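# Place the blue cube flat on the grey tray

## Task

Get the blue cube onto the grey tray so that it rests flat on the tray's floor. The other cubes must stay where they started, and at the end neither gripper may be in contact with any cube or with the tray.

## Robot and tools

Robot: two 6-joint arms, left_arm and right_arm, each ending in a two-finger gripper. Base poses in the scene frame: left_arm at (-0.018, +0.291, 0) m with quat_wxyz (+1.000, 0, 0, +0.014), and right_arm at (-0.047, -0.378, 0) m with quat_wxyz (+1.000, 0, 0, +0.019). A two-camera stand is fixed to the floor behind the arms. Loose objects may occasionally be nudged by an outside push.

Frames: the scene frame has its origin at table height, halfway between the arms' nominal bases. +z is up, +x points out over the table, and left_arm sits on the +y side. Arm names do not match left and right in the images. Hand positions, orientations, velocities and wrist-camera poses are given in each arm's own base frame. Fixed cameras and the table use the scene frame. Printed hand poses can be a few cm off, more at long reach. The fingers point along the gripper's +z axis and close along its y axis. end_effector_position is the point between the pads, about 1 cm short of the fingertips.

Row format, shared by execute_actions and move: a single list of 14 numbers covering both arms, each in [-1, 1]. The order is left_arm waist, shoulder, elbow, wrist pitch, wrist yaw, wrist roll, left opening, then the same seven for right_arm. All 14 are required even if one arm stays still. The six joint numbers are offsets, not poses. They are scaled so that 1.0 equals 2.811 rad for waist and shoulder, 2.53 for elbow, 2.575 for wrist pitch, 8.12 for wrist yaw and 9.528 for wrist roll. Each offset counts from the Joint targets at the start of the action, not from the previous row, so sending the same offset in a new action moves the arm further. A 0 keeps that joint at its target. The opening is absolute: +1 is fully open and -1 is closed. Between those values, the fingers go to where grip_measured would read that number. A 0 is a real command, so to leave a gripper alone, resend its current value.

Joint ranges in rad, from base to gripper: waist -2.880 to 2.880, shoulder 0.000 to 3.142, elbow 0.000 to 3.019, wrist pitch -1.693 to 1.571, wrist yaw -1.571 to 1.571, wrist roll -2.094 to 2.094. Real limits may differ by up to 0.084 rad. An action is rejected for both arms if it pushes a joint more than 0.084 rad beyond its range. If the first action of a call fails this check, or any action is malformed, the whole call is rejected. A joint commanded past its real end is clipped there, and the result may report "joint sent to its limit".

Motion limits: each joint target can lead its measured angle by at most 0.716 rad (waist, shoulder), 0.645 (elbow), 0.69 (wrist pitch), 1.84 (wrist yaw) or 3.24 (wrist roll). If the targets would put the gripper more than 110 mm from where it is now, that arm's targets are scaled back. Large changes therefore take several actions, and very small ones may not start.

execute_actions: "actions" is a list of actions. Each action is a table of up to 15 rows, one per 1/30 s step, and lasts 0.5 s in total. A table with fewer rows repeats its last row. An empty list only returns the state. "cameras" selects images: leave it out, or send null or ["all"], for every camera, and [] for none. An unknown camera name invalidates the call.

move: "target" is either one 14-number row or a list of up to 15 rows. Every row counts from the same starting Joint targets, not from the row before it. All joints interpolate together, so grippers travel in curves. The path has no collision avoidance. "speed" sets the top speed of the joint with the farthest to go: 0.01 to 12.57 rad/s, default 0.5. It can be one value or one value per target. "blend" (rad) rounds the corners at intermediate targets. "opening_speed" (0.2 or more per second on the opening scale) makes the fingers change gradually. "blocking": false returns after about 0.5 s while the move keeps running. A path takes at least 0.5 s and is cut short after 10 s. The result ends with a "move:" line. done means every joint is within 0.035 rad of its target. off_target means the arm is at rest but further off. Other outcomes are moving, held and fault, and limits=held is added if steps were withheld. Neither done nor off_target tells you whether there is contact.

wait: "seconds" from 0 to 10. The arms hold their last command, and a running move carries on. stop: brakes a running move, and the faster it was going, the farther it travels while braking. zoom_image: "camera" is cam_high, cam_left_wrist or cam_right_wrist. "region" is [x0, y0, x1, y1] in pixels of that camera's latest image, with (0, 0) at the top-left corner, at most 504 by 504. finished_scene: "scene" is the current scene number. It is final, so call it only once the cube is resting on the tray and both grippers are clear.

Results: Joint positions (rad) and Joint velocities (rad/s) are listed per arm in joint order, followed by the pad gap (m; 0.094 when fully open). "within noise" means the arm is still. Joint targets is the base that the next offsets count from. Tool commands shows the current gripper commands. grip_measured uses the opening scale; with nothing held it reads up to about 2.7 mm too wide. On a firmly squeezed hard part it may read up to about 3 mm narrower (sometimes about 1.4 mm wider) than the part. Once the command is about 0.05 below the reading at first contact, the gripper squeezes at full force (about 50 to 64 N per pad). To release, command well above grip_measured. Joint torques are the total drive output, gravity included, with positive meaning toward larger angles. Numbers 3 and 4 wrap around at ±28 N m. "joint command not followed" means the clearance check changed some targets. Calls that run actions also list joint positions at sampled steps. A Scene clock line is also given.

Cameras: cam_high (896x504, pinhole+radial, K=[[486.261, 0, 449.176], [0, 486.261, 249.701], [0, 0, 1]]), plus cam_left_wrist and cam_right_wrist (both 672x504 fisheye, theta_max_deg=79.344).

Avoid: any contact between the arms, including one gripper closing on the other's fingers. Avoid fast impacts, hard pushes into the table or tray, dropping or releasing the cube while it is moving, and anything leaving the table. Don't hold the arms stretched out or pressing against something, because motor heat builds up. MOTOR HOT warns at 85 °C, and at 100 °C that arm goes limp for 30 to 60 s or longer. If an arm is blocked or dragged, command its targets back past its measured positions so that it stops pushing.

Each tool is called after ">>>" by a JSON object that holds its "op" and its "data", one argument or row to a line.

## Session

>>> {"op": "execute_actions", "data": {
  "actions": []
}}

Scene clock: 0.00 s.
left_arm: end_effector_position=(+0.2877, +0.3249, +0.1641) grip_measured=+1.000 end_effector_quat_wxyz=(+0.226, +0.105, +0.960, -0.131) | right_arm: end_effector_position=(+0.7330, -0.2689, +0.1860) grip_measured=+1.000 end_effector_quat_wxyz=(+0.349, +0.434, +0.660, -0.505)
Joint positions: left_arm=[1.049 1.54 1.213 -1.309 0.524 1.286 0.094] | right_arm=[-0.136 2.293 2.088 -0.809 1.277 0.61 0.094]
Joint velocities: within noise
Joint torques (N m): no reading
Motor temperatures (°C): left_arm=[29 29 29 30 30 30 28] | right_arm=[30 31 30 29 27 31 29]
Heat: left arm: hottest wrist pitch 30 °C; right arm: hottest shoulder 31 °C.
Joint targets: left_arm=[1.049 1.548 1.232 -1.309 0.524 1.286] | right_arm=[-0.136 2.280 2.118 -0.805 1.277 0.610]
Tool commands: left_gripper/opening=+1.0 right_gripper/opening=+1.0

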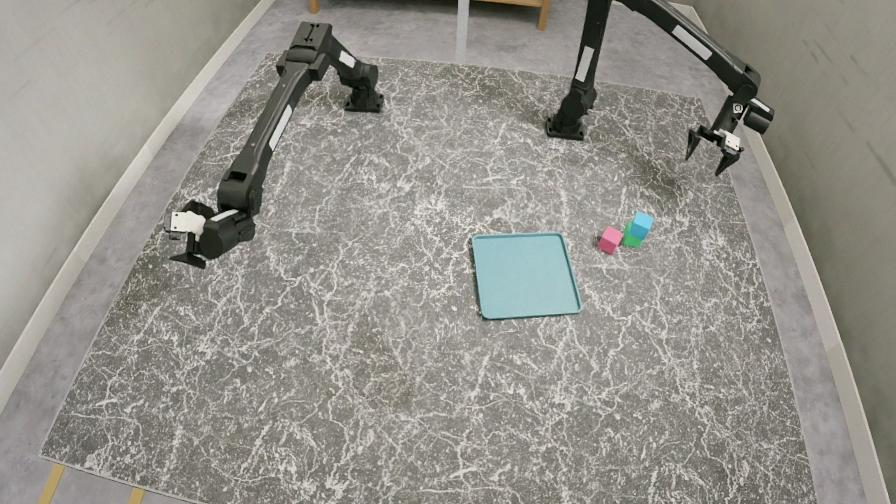

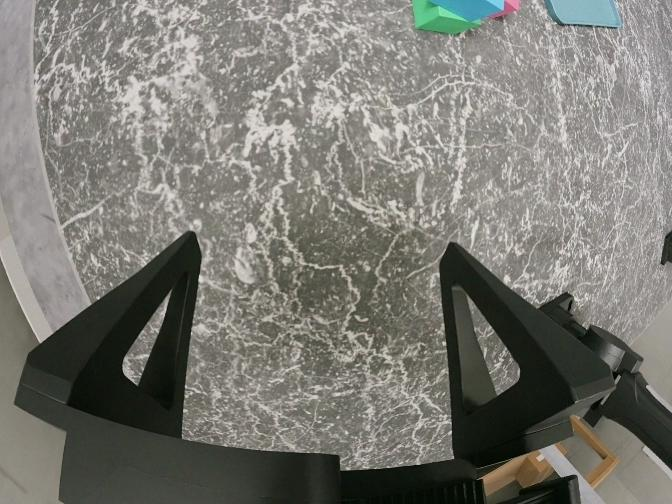

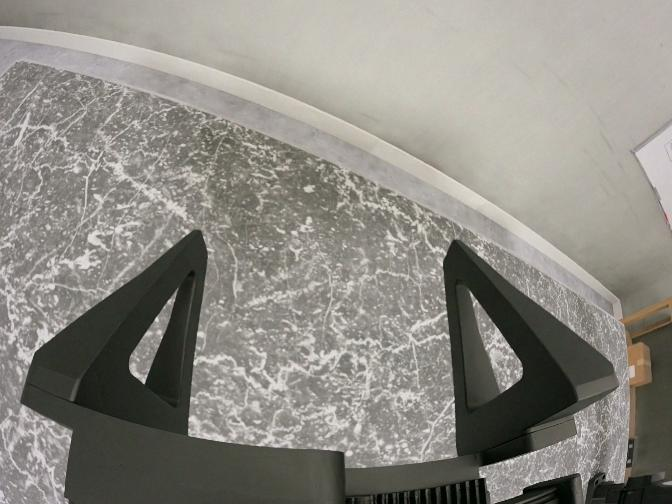

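>>> {"op": "move", "data": {
  "target": [-0.2351,0.0167,0.0755,-0.0291,-0.0645,-0.135,1,0,0,0,0,0,0,1],
  "speed": 0.9
}}

>>> {"op": "zoom_image", "data": {
  "camera": "cam_left_wrist",
  "region": [180, 20, 480, 265]
}}

Scene clock: 13.83 s.
left_arm: end_effector_position=(+0.4312, +0.1761, +0.1914) grip_measured=+1.000 end_effector_quat_wxyz=(+0.007, -0.190, +0.982, +0.000) | right_arm: end_effector_position=(+0.7330, -0.2689, +0.1860) grip_measured=+1.000 end_effector_quat_wxyz=(+0.349, +0.434, +0.660, -0.505)
Joint positions: left_arm=[0.389 1.564 1.379 -1.372 0.002 0.008 0.094] | right_arm=[-0.136 2.293 2.088 -0.809 1.277 0.61 0.094]
Joint velocities: within noise
Joint torques (N m): left_arm=[0.09 -12.57 12.29 -0.17 -0.01 -0.16] | right_arm=[-1.67 -23.82 10.89 1.58 0.53 0.02]
Motor temperatures (°C): left_arm=[29 29 33 30 31 30 28] | right_arm=[30 32 33 29 27 31 29]
Heat: left arm: hottest elbow 33 °C; right arm: hottest elbow 33 °C.
Joint targets: left_arm=[0.388 1.595 1.423 -1.384 0.000 0.000] | right_arm=[-0.136 2.280 2.118 -0.805 1.277 0.610]
move: off_target (left_arm); left_arm: the elbow is farthest, 0.044 rad from its target

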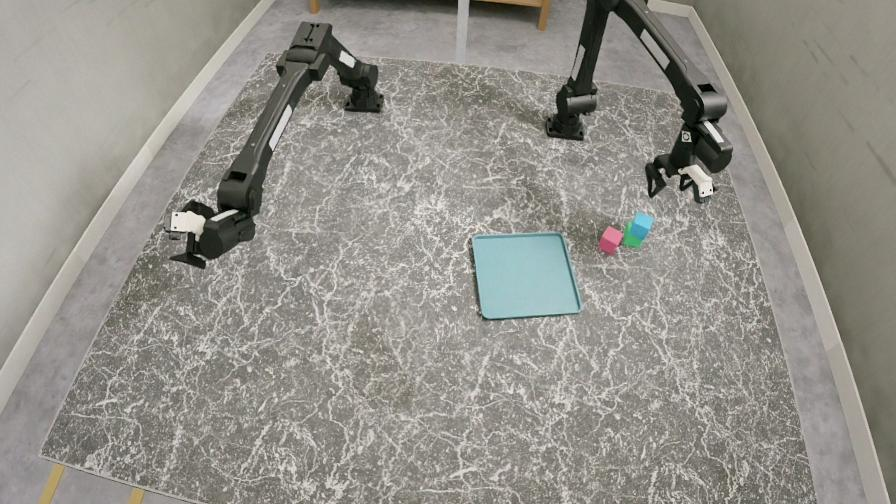

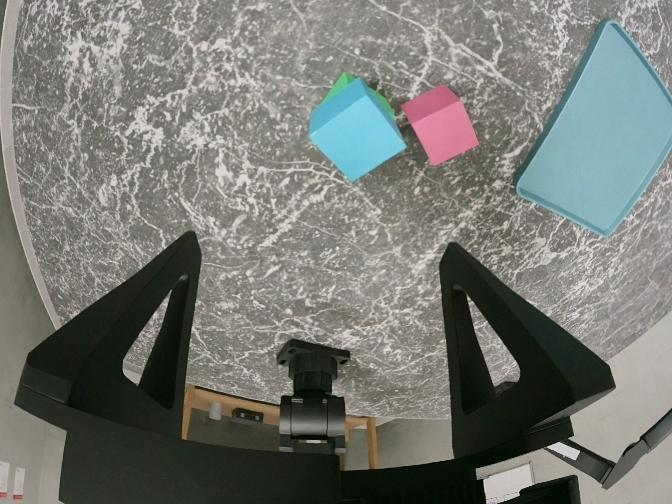

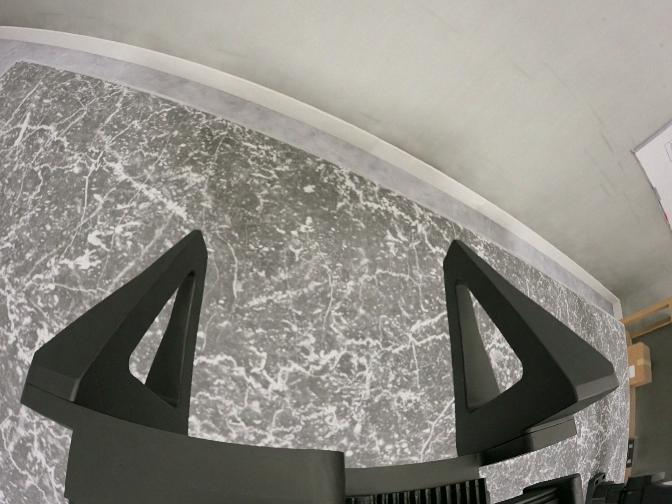

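Scaled by 1.680 from the camera's 672x504 image, which has a finer 960x720 frame.

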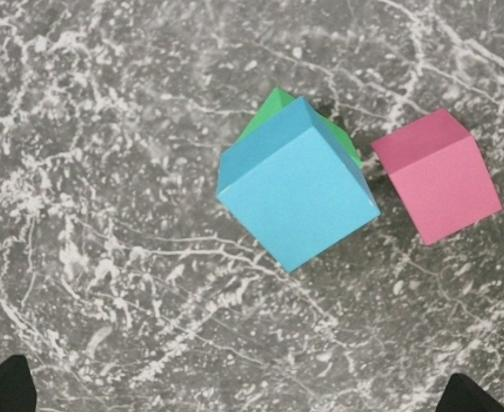

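>>> {"op": "move", "data": {
  "target": [-0.0171,0.0107,-0.0941,0.087,0,-0.075,1,0,0,0,0,0,0,1],
  "speed": 0.6
}}

>>> {"op": "zoom_image", "data": {
  "camera": "cam_left_wrist",
  "region": [180, 70, 480, 295]
}}

Scene clock: 25.73 s.
left_arm: end_effector_position=(+0.4207, +0.1530, +0.1070) grip_measured=+1.000 end_effector_quat_wxyz=(-0.006, -0.504, +0.863, +0.000) | right_arm: end_effector_position=(+0.7330, -0.2689, +0.1860) grip_measured=+1.000 end_effector_quat_wxyz=(+0.349, +0.434, +0.660, -0.505)
Joint positions: left_arm=[0.35 1.598 1.188 -1.172 0.002 -0.707 0.094] | right_arm=[-0.136 2.293 2.088 -0.809 1.277 0.61 0.094]
Joint velocities: within noise
Joint torques (N m): left_arm=[-0.15 -12.28 7.76 0.85 -0.1 -0.17] | right_arm=[-1.44 -24.06 10.97 1.66 0.51 0.03]
Motor temperatures (°C): left_arm=[29 29 35 30 31 30 28] | right_arm=[30 33 34 29 27 31 29]
Heat: left arm: hottest elbow 35 °C; right arm: hottest elbow 34 °C.
Joint targets: left_arm=[0.340 1.625 1.185 -1.160 0.000 -0.715] | right_arm=[-0.136 2.280 2.118 -0.805 1.277 0.610]
move: done

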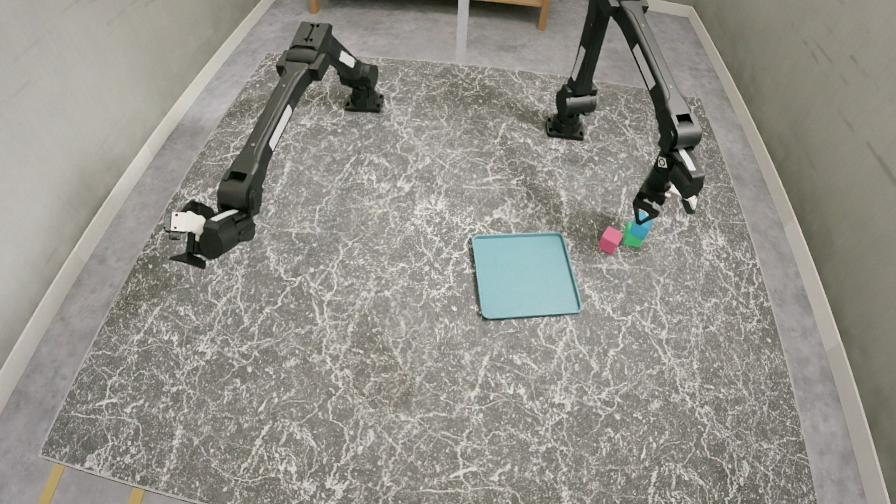

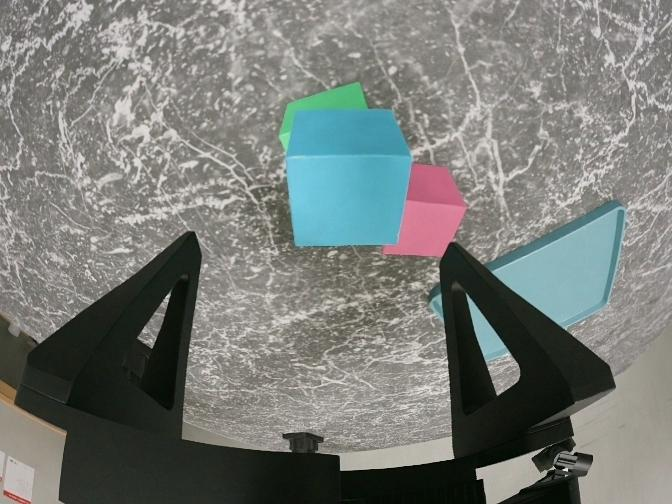

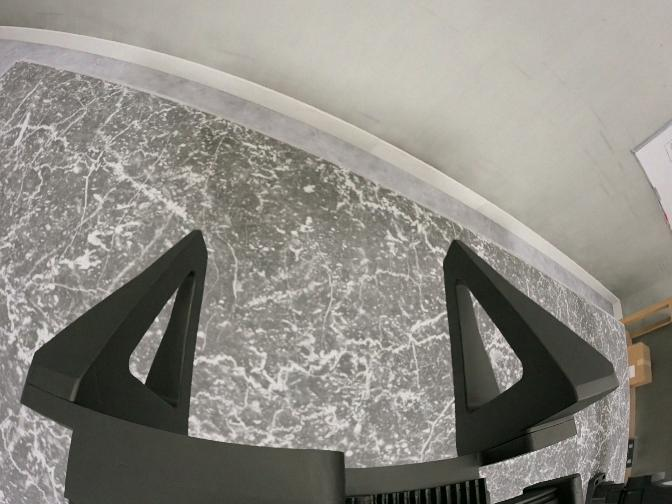

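Scaled by 1.680 from the camera's 672x504 image, which has a finer 960x720 frame.

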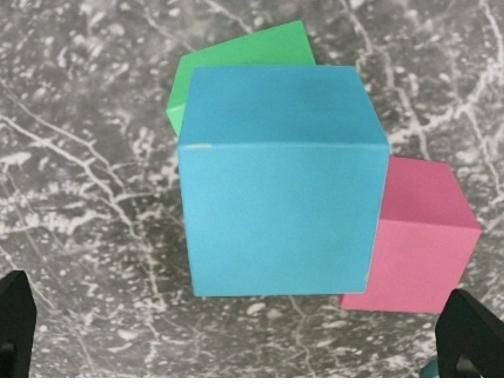

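>>> {"op": "move", "data": {
  "target": [-0.0066,0.027,-0.0239,0.0573,0,0,1,0,0,0,0,0,0,1],
  "speed": 0.3
}}

>>> {"op": "zoom_image", "data": {
  "camera": "cam_high",
  "region": [580, 160, 710, 270]
}}

Scene clock: 35.33 s.
left_arm: end_effector_position=(+0.4294, +0.1468, +0.0520) grip_measured=+1.000 end_effector_quat_wxyz=(-0.002, -0.496, +0.868, +0.000) | right_arm: end_effector_position=(+0.7330, -0.2689, +0.1860) grip_measured=+1.000 end_effector_quat_wxyz=(+0.349, +0.434, +0.660, -0.505)
Joint positions: left_arm=[0.331 1.677 1.126 -1.025 0.002 -0.708 0.094] | right_arm=[-0.136 2.293 2.088 -0.809 1.277 0.61 0.094]
Joint velocities: within noise
Joint torques (N m): left_arm=[-0.85 -13.22 7.38 0.85 -0.09 -0.17] | right_arm=[-1.55 -24.12 10.82 1.58 0.5 0.02]
Motor temperatures (°C): left_arm=[29 30 35 30 31 30 28] | right_arm=[30 34 35 29 27 31 29]
Heat: left arm: hottest elbow 35 °C; right arm: hottest elbow 35 °C.
Joint targets: left_arm=[0.322 1.701 1.124 -1.012 0.000 -0.715] | right_arm=[-0.136 2.280 2.118 -0.805 1.277 0.610]
move: done

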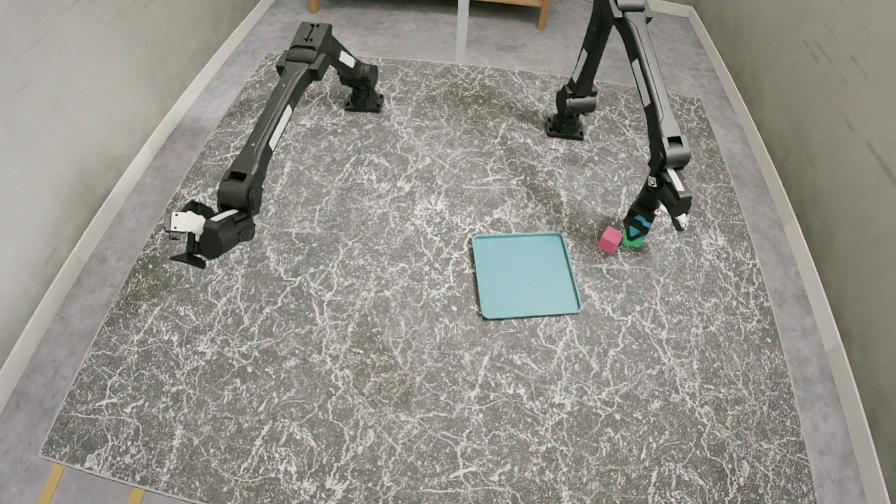

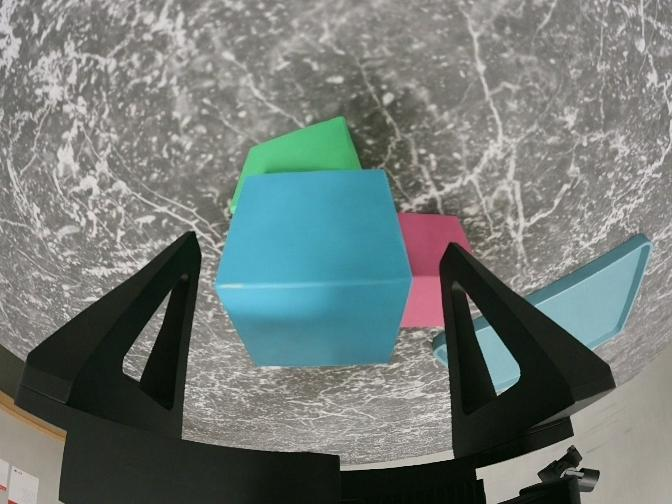

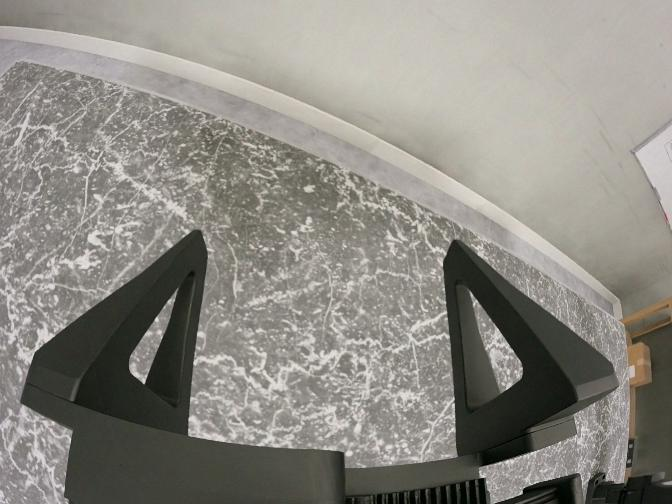

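Scaled by 3.877 from the camera's 896x504 image, which has a finer 1280x720 frame.

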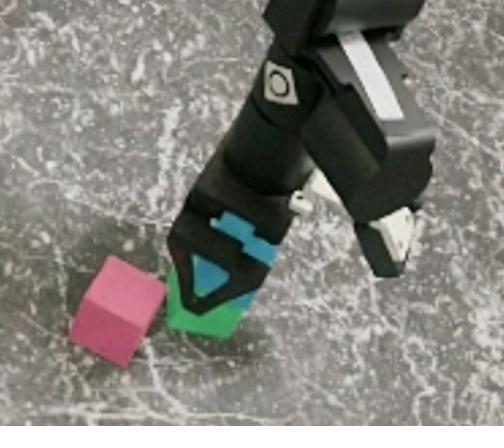

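>>> {"op": "move", "data": {
  "target": [0,-0.0224,0.0257,-0.0241,0,0,1,0,0,0,0,0,0,1],
  "speed": 0.2,
  "cameras": ["cam_left_wrist"]
}}

Scene clock: 41.83 s.
left_arm: end_effector_position=(+0.4336, +0.1482, +0.0746) grip_measured=+1.000 end_effector_quat_wxyz=(+0.007, -0.496, +0.868, -0.002) | right_arm: end_effector_position=(+0.7330, -0.2689, +0.1860) grip_measured=+1.000 end_effector_quat_wxyz=(+0.349, +0.434, +0.660, -0.505)
Joint positions: left_arm=[0.331 1.646 1.153 -1.063 0.002 -0.708 0.094] | right_arm=[-0.136 2.293 2.088 -0.809 1.277 0.61 0.094]
Joint velocities: within noise
Joint torques (N m): left_arm=[-0.38 -15.27 10.66 -0.17 -0.09 -0.16] | right_arm=[-1.44 -23.77 10.88 1.68 0.53 0.02]
Motor temperatures (°C): left_arm=[29 30 35 30 30 30 28] | right_arm=[30 34 35 29 27 31 29]
Heat: left arm: hottest elbow 35 °C; right arm: hottest elbow 35 °C.
Joint targets: left_arm=[0.322 1.638 1.189 -1.074 0.000 -0.715] | right_arm=[-0.136 2.280 2.118 -0.805 1.277 0.610]
move: off_target (left_arm); left_arm: the elbow is farthest, 0.036 rad from its target
Images, in order (width x height): cam_left_wrist 672x504.

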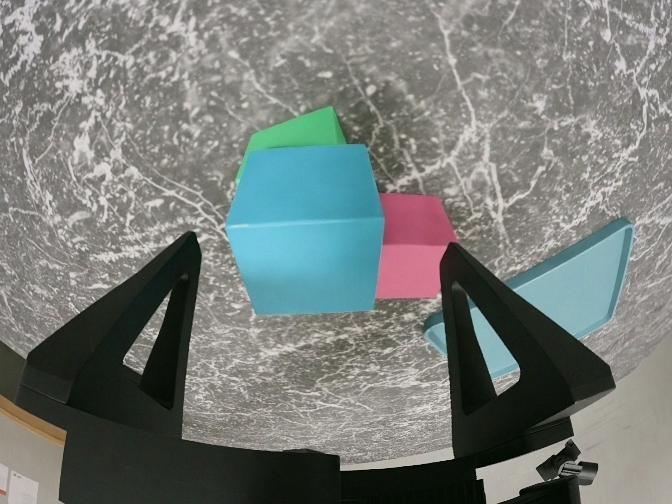

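>>> {"op": "move", "data": {
  "target": [0,0,0,0,0,0,-0.02,0,0,0,0,0,0,1],
  "opening_speed": 1.0,
  "cameras": ["cam_left_wrist"]
}}

Scene clock: 48.10 s.
left_arm: end_effector_position=(+0.4336, +0.1483, +0.0746) grip_measured=-0.016 end_effector_quat_wxyz=(+0.007, -0.496, +0.868, -0.002) | right_arm: end_effector_position=(+0.7330, -0.2689, +0.1860) grip_measured=+1.000 end_effector_quat_wxyz=(+0.349, +0.434, +0.660, -0.505)
Joint positions: left_arm=[0.331 1.646 1.153 -1.063 0.001 -0.708 0.046] | right_arm=[-0.136 2.293 2.088 -0.809 1.277 0.61 0.094]
Joint velocities: within noise
Joint torques (N m): left_arm=[-0.97 -15.68 10.76 -0.12 -0.08 -0.15] | right_arm=[-1.67 -24.06 10.91 1.68 0.51 0.03]
Motor temperatures (°C): left_arm=[29 31 35 30 30 30 28] | right_arm=[30 35 36 29 27 31 29]
Heat: left arm: hottest elbow 35 °C; right arm: hottest elbow 36 °C.
Joint targets: left_arm=[0.322 1.638 1.189 -1.074 0.000 -0.715] | right_arm=[-0.136 2.280 2.118 -0.805 1.277 0.610]
move: off_target (left_arm); left_arm: the elbow is farthest, 0.036 rad from its target
Images, in order (width x height): cam_left_wrist 672x504.

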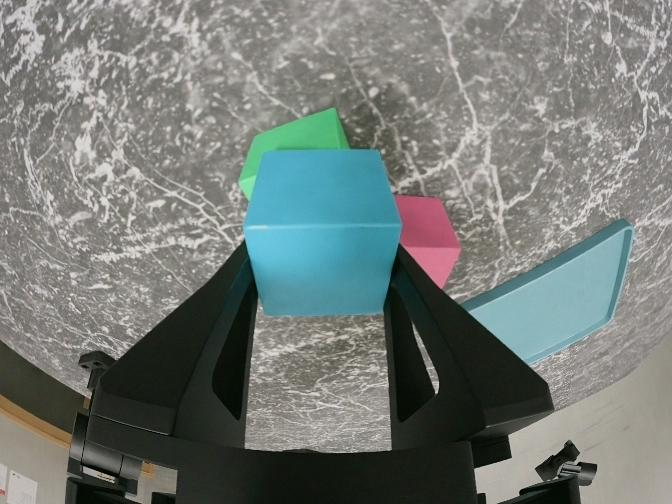

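>>> {"op": "move", "data": {
  "target": [0,0,0,0,0,0,-0.3,0,0,0,0,0,0,1],
  "opening_speed": 1.0,
  "cameras": []
}}

Scene clock: 50.53 s.
left_arm: end_effector_position=(+0.4335, +0.1483, +0.0746) grip_measured=-0.066 end_effector_quat_wxyz=(+0.007, -0.497, +0.868, -0.002) | right_arm: end_effector_position=(+0.7330, -0.2689, +0.1860) grip_measured=+1.000 end_effector_quat_wxyz=(+0.349, +0.434, +0.660, -0.505)
Joint positions: left_arm=[0.331 1.646 1.153 -1.063 0.001 -0.708 0.044] | right_arm=[-0.136 2.293 2.088 -0.809 1.277 0.61 0.094]
Joint velocities: within noise
Joint torques (N m): left_arm=[-0.79 -15.44 10.67 -0.12 -0.07 -0.16] | right_arm=[-1.38 -23.65 10.82 1.65 0.53 0.03]
Motor temperatures (°C): left_arm=[29 32 35 30 30 30 28] | right_arm=[30 35 36 29 27 31 29]
Heat: left arm: hottest elbow 35 °C; right arm: hottest elbow 36 °C.
Joint targets: left_arm=[0.322 1.638 1.189 -1.074 0.000 -0.715] | right_arm=[-0.136 2.280 2.118 -0.805 1.277 0.610]
move: off_target (left_arm); left_arm: the elbow is farthest, 0.036 rad from its target
No camera images: "cameras" was empty.

>>> {"op": "move", "data": {
  "target": [
    [0,0,0.0996,-0.1006,0,0,-0.3,0,0,0,0,0,0,1],
    [-0.2177,0.0765,0.1708,-0.1006,0,0,-0.3,0,0,0,0,0,0,1]
  ],
  "speed": [0.4,0.7],
  "blend": [0.05,0]
}}

Scene clock: 60.50 s.
left_arm: end_effector_position=(+0.5275, -0.1625, +0.1373) grip_measured=-0.067 end_effector_quat_wxyz=(-0.001, -0.204, +0.979, +0.000) | right_arm: end_effector_position=(+0.7330, -0.2689, +0.1860) grip_measured=+1.000 end_effector_quat_wxyz=(+0.349, +0.434, +0.660, -0.505)
Joint positions: left_arm=[-0.298 1.824 1.573 -1.322 0.001 -0.708 0.044] | right_arm=[-0.136 2.293 2.088 -0.809 1.277 0.61 0.094]
Joint velocities: within noise
Joint torques (N m): left_arm=[0.91 -16.32 12.45 -0.24 -0.08 -0.17] | right_arm=[-1.49 -23.53 10.86 1.63 0.53 0.02]
Motor temperatures (°C): left_arm=[29 32 37 30 30 30 29] | right_arm=[30 35 37 29 27 31 29]
Heat: left arm: hottest elbow 37 °C; right arm: hottest elbow 37 °C.
Joint targets: left_arm=[-0.290 1.853 1.621 -1.333 0.000 -0.715] | right_arm=[-0.136 2.280 2.118 -0.805 1.277 0.610]
move: off_target (left_arm); left_arm: the elbow is farthest, 0.048 rad from its target

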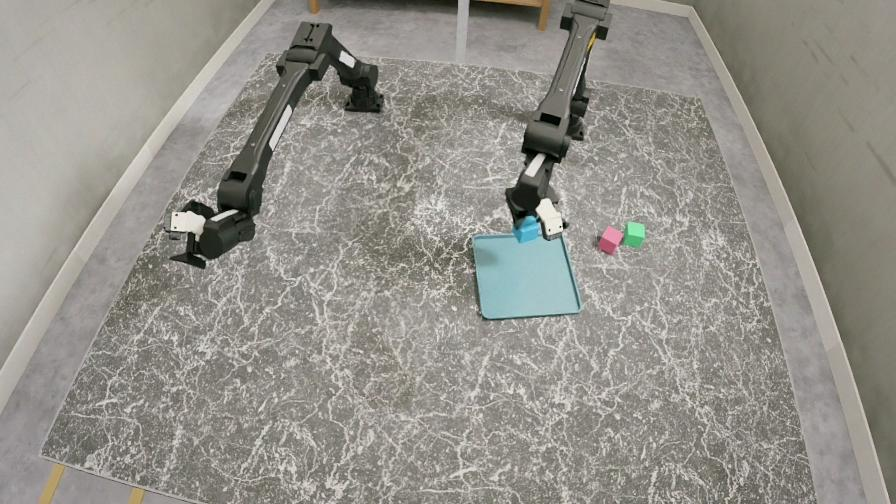

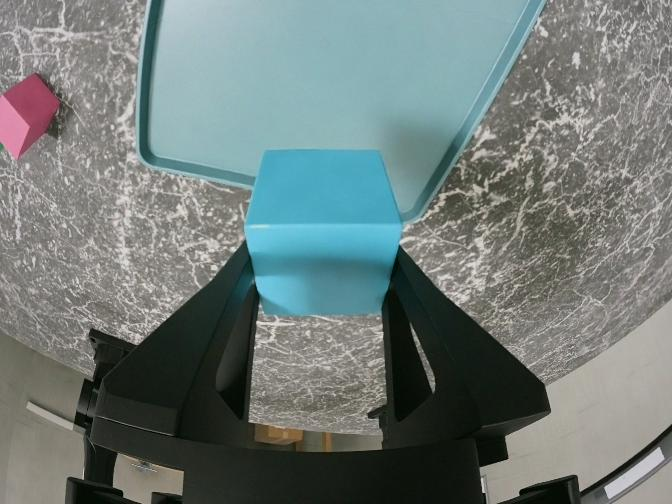

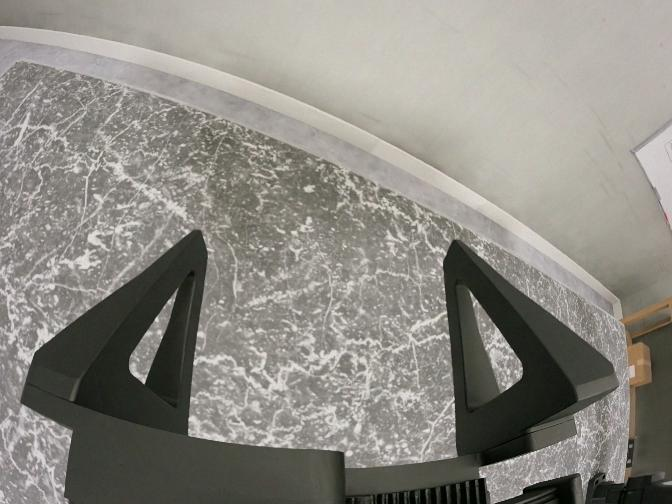

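>>> {"op": "move", "data": {
  "target": [0.0213,0.0548,-0.0427,0.0928,0,0,-0.3,0,0,0,0,0,0,1],
  "speed": 0.3
}}

>>> {"op": "zoom_image", "data": {
  "camera": "cam_high",
  "region": [450, 190, 600, 330]
}}

Scene clock: 70.60 s.
left_arm: end_effector_position=(+0.5610, -0.1366, +0.0342) grip_measured=-0.067 end_effector_quat_wxyz=(+0.002, -0.233, +0.972, -0.002) | right_arm: end_effector_position=(+0.7330, -0.2689, +0.1860) grip_measured=+1.000 end_effector_quat_wxyz=(+0.349, +0.434, +0.660, -0.505)
Joint positions: left_arm=[-0.238 1.976 1.516 -1.105 0.001 -0.708 0.044] | right_arm=[-0.136 2.293 2.088 -0.809 1.277 0.61 0.094]
Joint velocities: within noise
Joint torques (N m): left_arm=[0.85 -17.44 7.82 0.79 -0.11 -0.18] | right_arm=[-1.44 -23.36 10.86 1.48 0.51 0.03]
Motor temperatures (°C): left_arm=[29 33 38 30 30 30 30] | right_arm=[30 36 37 29 27 31 29]
Heat: left arm: hottest elbow 38 °C; right arm: hottest elbow 37 °C.
Joint targets: left_arm=[-0.230 2.007 1.513 -1.095 0.000 -0.715] | right_arm=[-0.136 2.280 2.118 -0.805 1.277 0.610]
move: done

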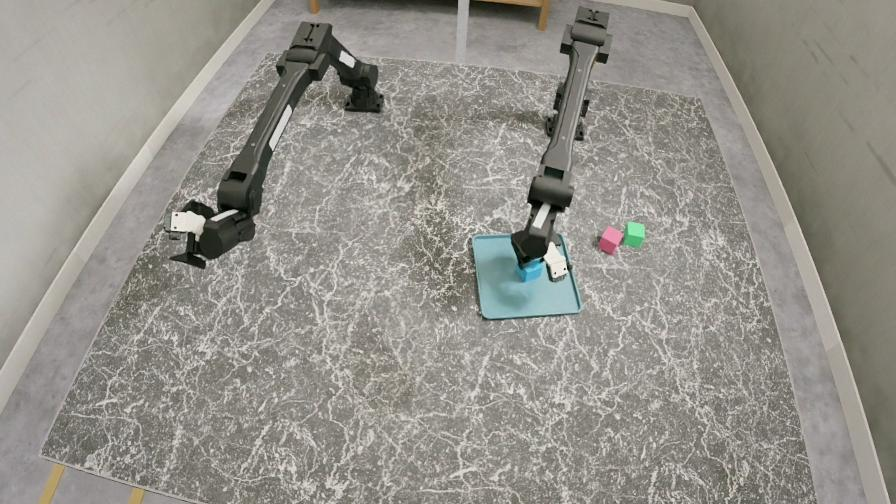

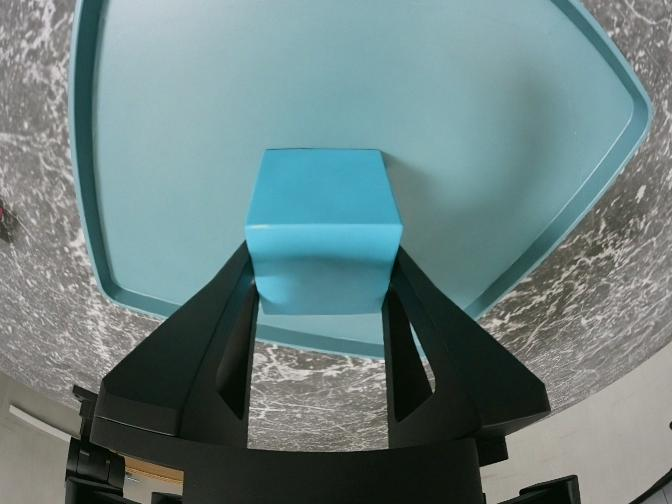

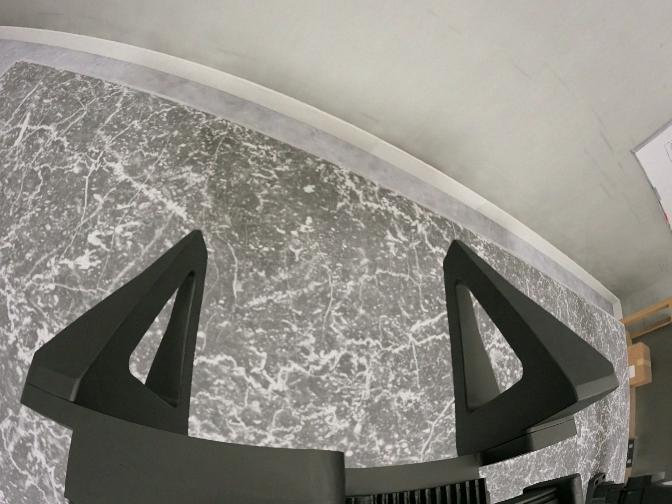

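Scaled by 3.360 from the camera's 896x504 image, which has a finer 1280x720 frame.

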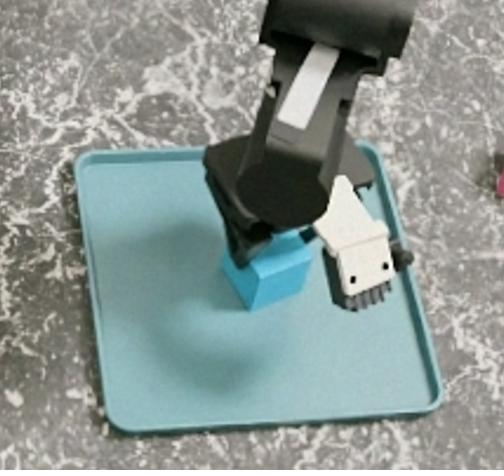

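>>> {"op": "move", "data": {
  "target": [0,0,-0.0055,0.0054,0,0,-0.3,0,0,0,0,0,0,1],
  "speed": 0.1,
  "cameras": ["cam_left_wrist"]
}}

>>> {"op": "zoom_image", "data": {
  "camera": "cam_left_wrist",
  "region": [180, 120, 480, 345]
}}

Scene clock: 76.03 s.
left_arm: end_effector_position=(+0.5618, -0.1368, +0.0333) grip_measured=-0.067 end_effector_quat_wxyz=(+0.005, -0.233, +0.972, -0.003) | right_arm: end_effector_position=(+0.7330, -0.2689, +0.1860) grip_measured=+1.000 end_effector_quat_wxyz=(+0.349, +0.434, +0.660, -0.505)
Joint positions: left_arm=[-0.238 1.976 1.514 -1.097 0.001 -0.708 0.044] | right_arm=[-0.136 2.293 2.088 -0.809 1.277 0.61 0.094]
Joint velocities: within noise
Joint torques (N m): left_arm=[0.85 -17.38 6.83 1.2 -0.05 -0.14] | right_arm=[-1.85 -23.77 10.85 1.57 0.53 0.01]
Motor temperatures (°C): left_arm=[29 33 38 30 30 30 30] | right_arm=[30 36 38 29 27 31 29]
Heat: left arm: hottest elbow 38 °C; right arm: hottest elbow 38 °C.
Joint targets: left_arm=[-0.230 2.007 1.499 -1.080 0.000 -0.715] | right_arm=[-0.136 2.280 2.118 -0.805 1.277 0.610]
move: done
Images, in order (width x height): cam_left_wrist 672x504.

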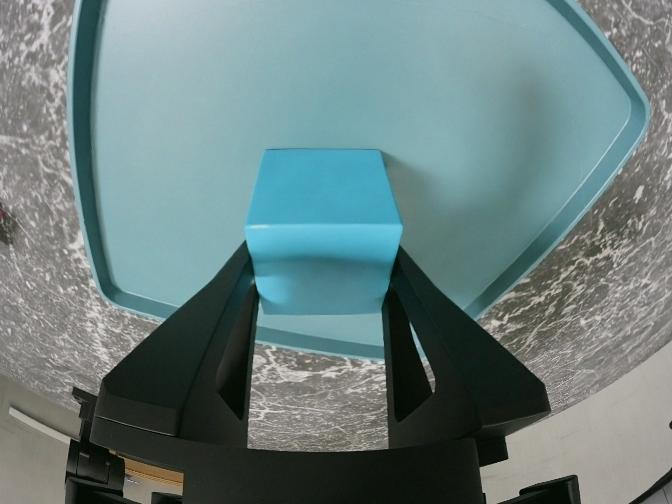

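Scaled by 1.680 from the camera's 672x504 image, which has a finer 960x720 frame.

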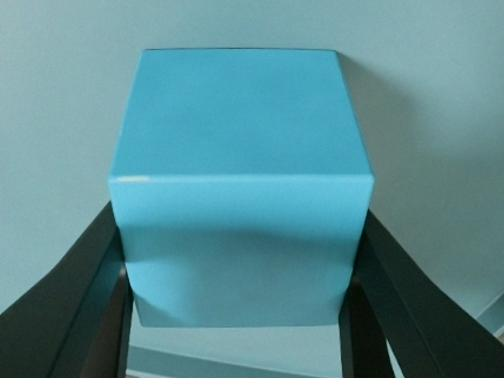

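>>> {"op": "move", "data": {
  "target": [0,0,-0.0055,0.0054,0,0,-0.3,0,0,0,0,0,0,1],
  "speed": 0.1,
  "cameras": ["cam_left_wrist"]
}}

>>> {"op": "zoom_image", "data": {
  "camera": "cam_left_wrist",
  "region": [240, 120, 440, 220]
}}

Scene clock: 79.07 s.
left_arm: end_effector_position=(+0.5614, -0.1366, +0.0320) grip_measured=-0.067 end_effector_quat_wxyz=(+0.006, -0.233, +0.972, -0.003) | right_arm: end_effector_position=(+0.7330, -0.2689, +0.1860) grip_measured=+1.000 end_effector_quat_wxyz=(+0.349, +0.434, +0.660, -0.505)
Joint positions: left_arm=[-0.238 1.976 1.509 -1.091 0.001 -0.708 0.044] | right_arm=[-0.136 2.293 2.088 -0.809 1.277 0.61 0.094]
Joint velocities: within noise
Joint torques (N m): left_arm=[0.97 -17.49 6.16 1.36 -0.05 -0.17] | right_arm=[-1.2 -23.71 10.89 1.57 0.51 0]
Motor temperatures (°C): left_arm=[29 33 38 30 30 30 30] | right_arm=[30 36 38 29 27 31 29]
Heat: left arm: hottest elbow 38 °C; right arm: hottest elbow 38 °C.
Joint targets: left_arm=[-0.230 2.007 1.485 -1.067 0.000 -0.715] | right_arm=[-0.136 2.280 2.118 -0.805 1.277 0.610]
move: done
Images, in order (width x height): cam_left_wrist 672x504.

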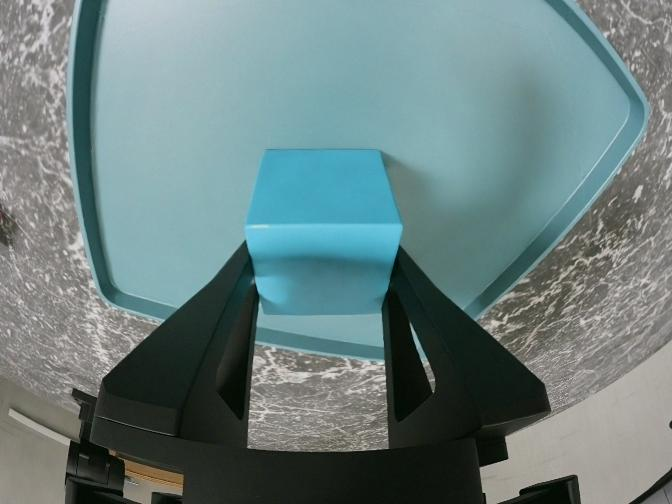

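Scaled by 2.520 from the camera's 672x504 image, which has a finer 960x720 frame.

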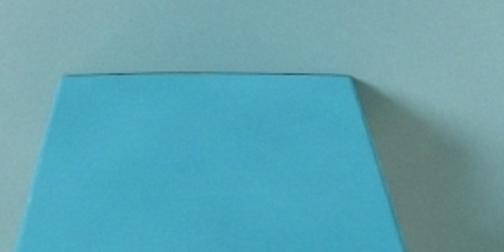

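>>> {"op": "move", "data": {
  "target": [
    [0,0,0.0095,-0.009,0,0,1,0,0,0,0,0,0,1],
    [0,-0.0494,0.0735,-0.0917,0,0,1,0,0,0,0,0,0,1]
  ],
  "speed": [0.2,0.25],
  "opening_speed": 0.8
}}

>>> {"op": "zoom_image", "data": {
  "camera": "cam_high",
  "region": [450, 190, 600, 330]
}}

Scene clock: 87.30 s.
left_arm: end_effector_position=(+0.5644, -0.1373, +0.1366) grip_measured=+0.998 end_effector_quat_wxyz=(+0.021, -0.233, +0.972, -0.011) | right_arm: end_effector_position=(+0.7330, -0.2689, +0.1860) grip_measured=+1.000 end_effector_quat_wxyz=(+0.349, +0.434, +0.660, -0.505)
Joint positions: left_arm=[-0.238 1.868 1.635 -1.291 0.001 -0.708 0.094] | right_arm=[-0.136 2.293 2.088 -0.809 1.277 0.61 0.094]
Joint velocities: within noise
Joint torques (N m): left_arm=[0.5 -18.14 11.55 -0.14 -0.06 -0.14] | right_arm=[-1.79 -23.94 10.89 1.61 0.54 0.02]
Motor temperatures (°C): left_arm=[29 33 38 30 30 30 30] | right_arm=[30 37 38 29 27 31 29]
Heat: left arm: hottest elbow 38 °C; right arm: hottest elbow 38 °C.
Joint targets: left_arm=[-0.230 1.868 1.671 -1.303 0.000 -0.715] | right_arm=[-0.136 2.280 2.118 -0.805 1.277 0.610]
move: off_target (left_arm); left_arm: the elbow is farthest, 0.036 rad from its target

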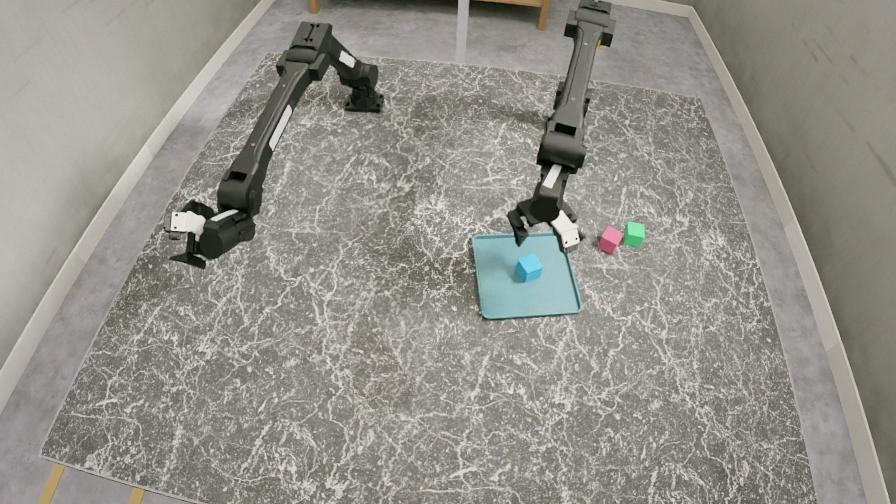

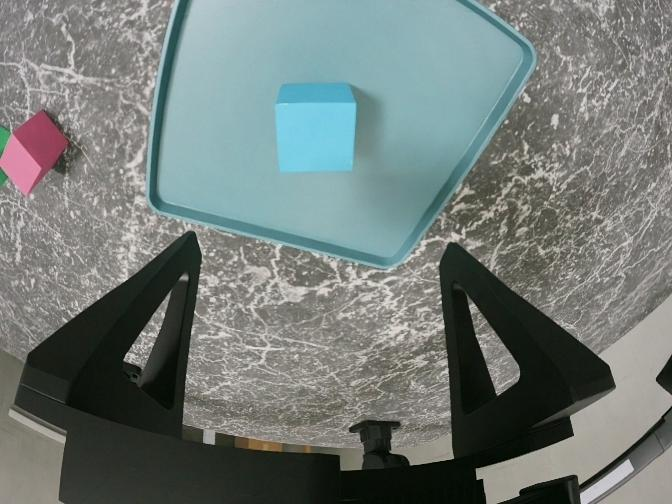

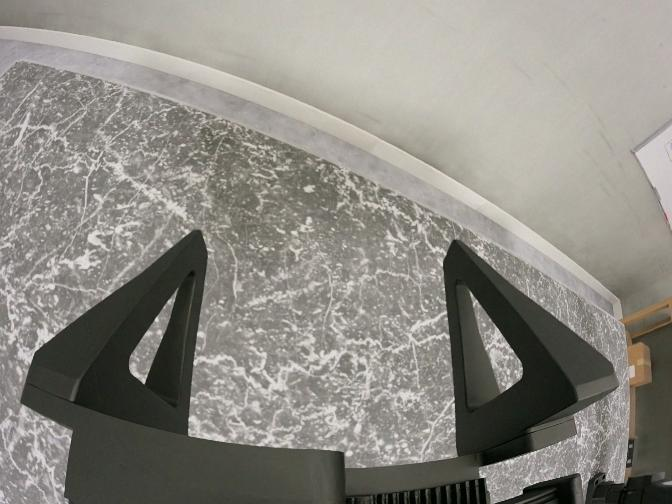

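Scaled by 3.360 from the camera's 896x504 image, which has a finer 1280x720 frame.

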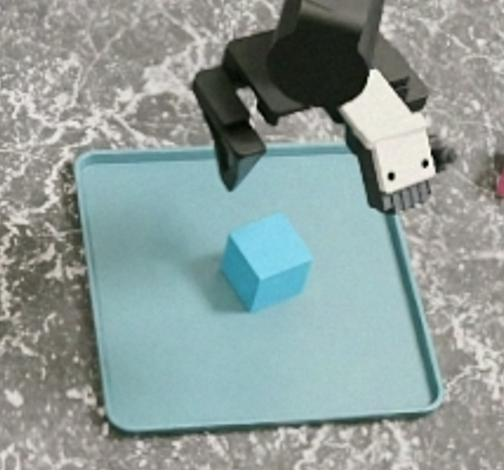

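>>> {"op": "finished_scene", "data": {
  "scene": 2
}}

The scene is finished: the task was done.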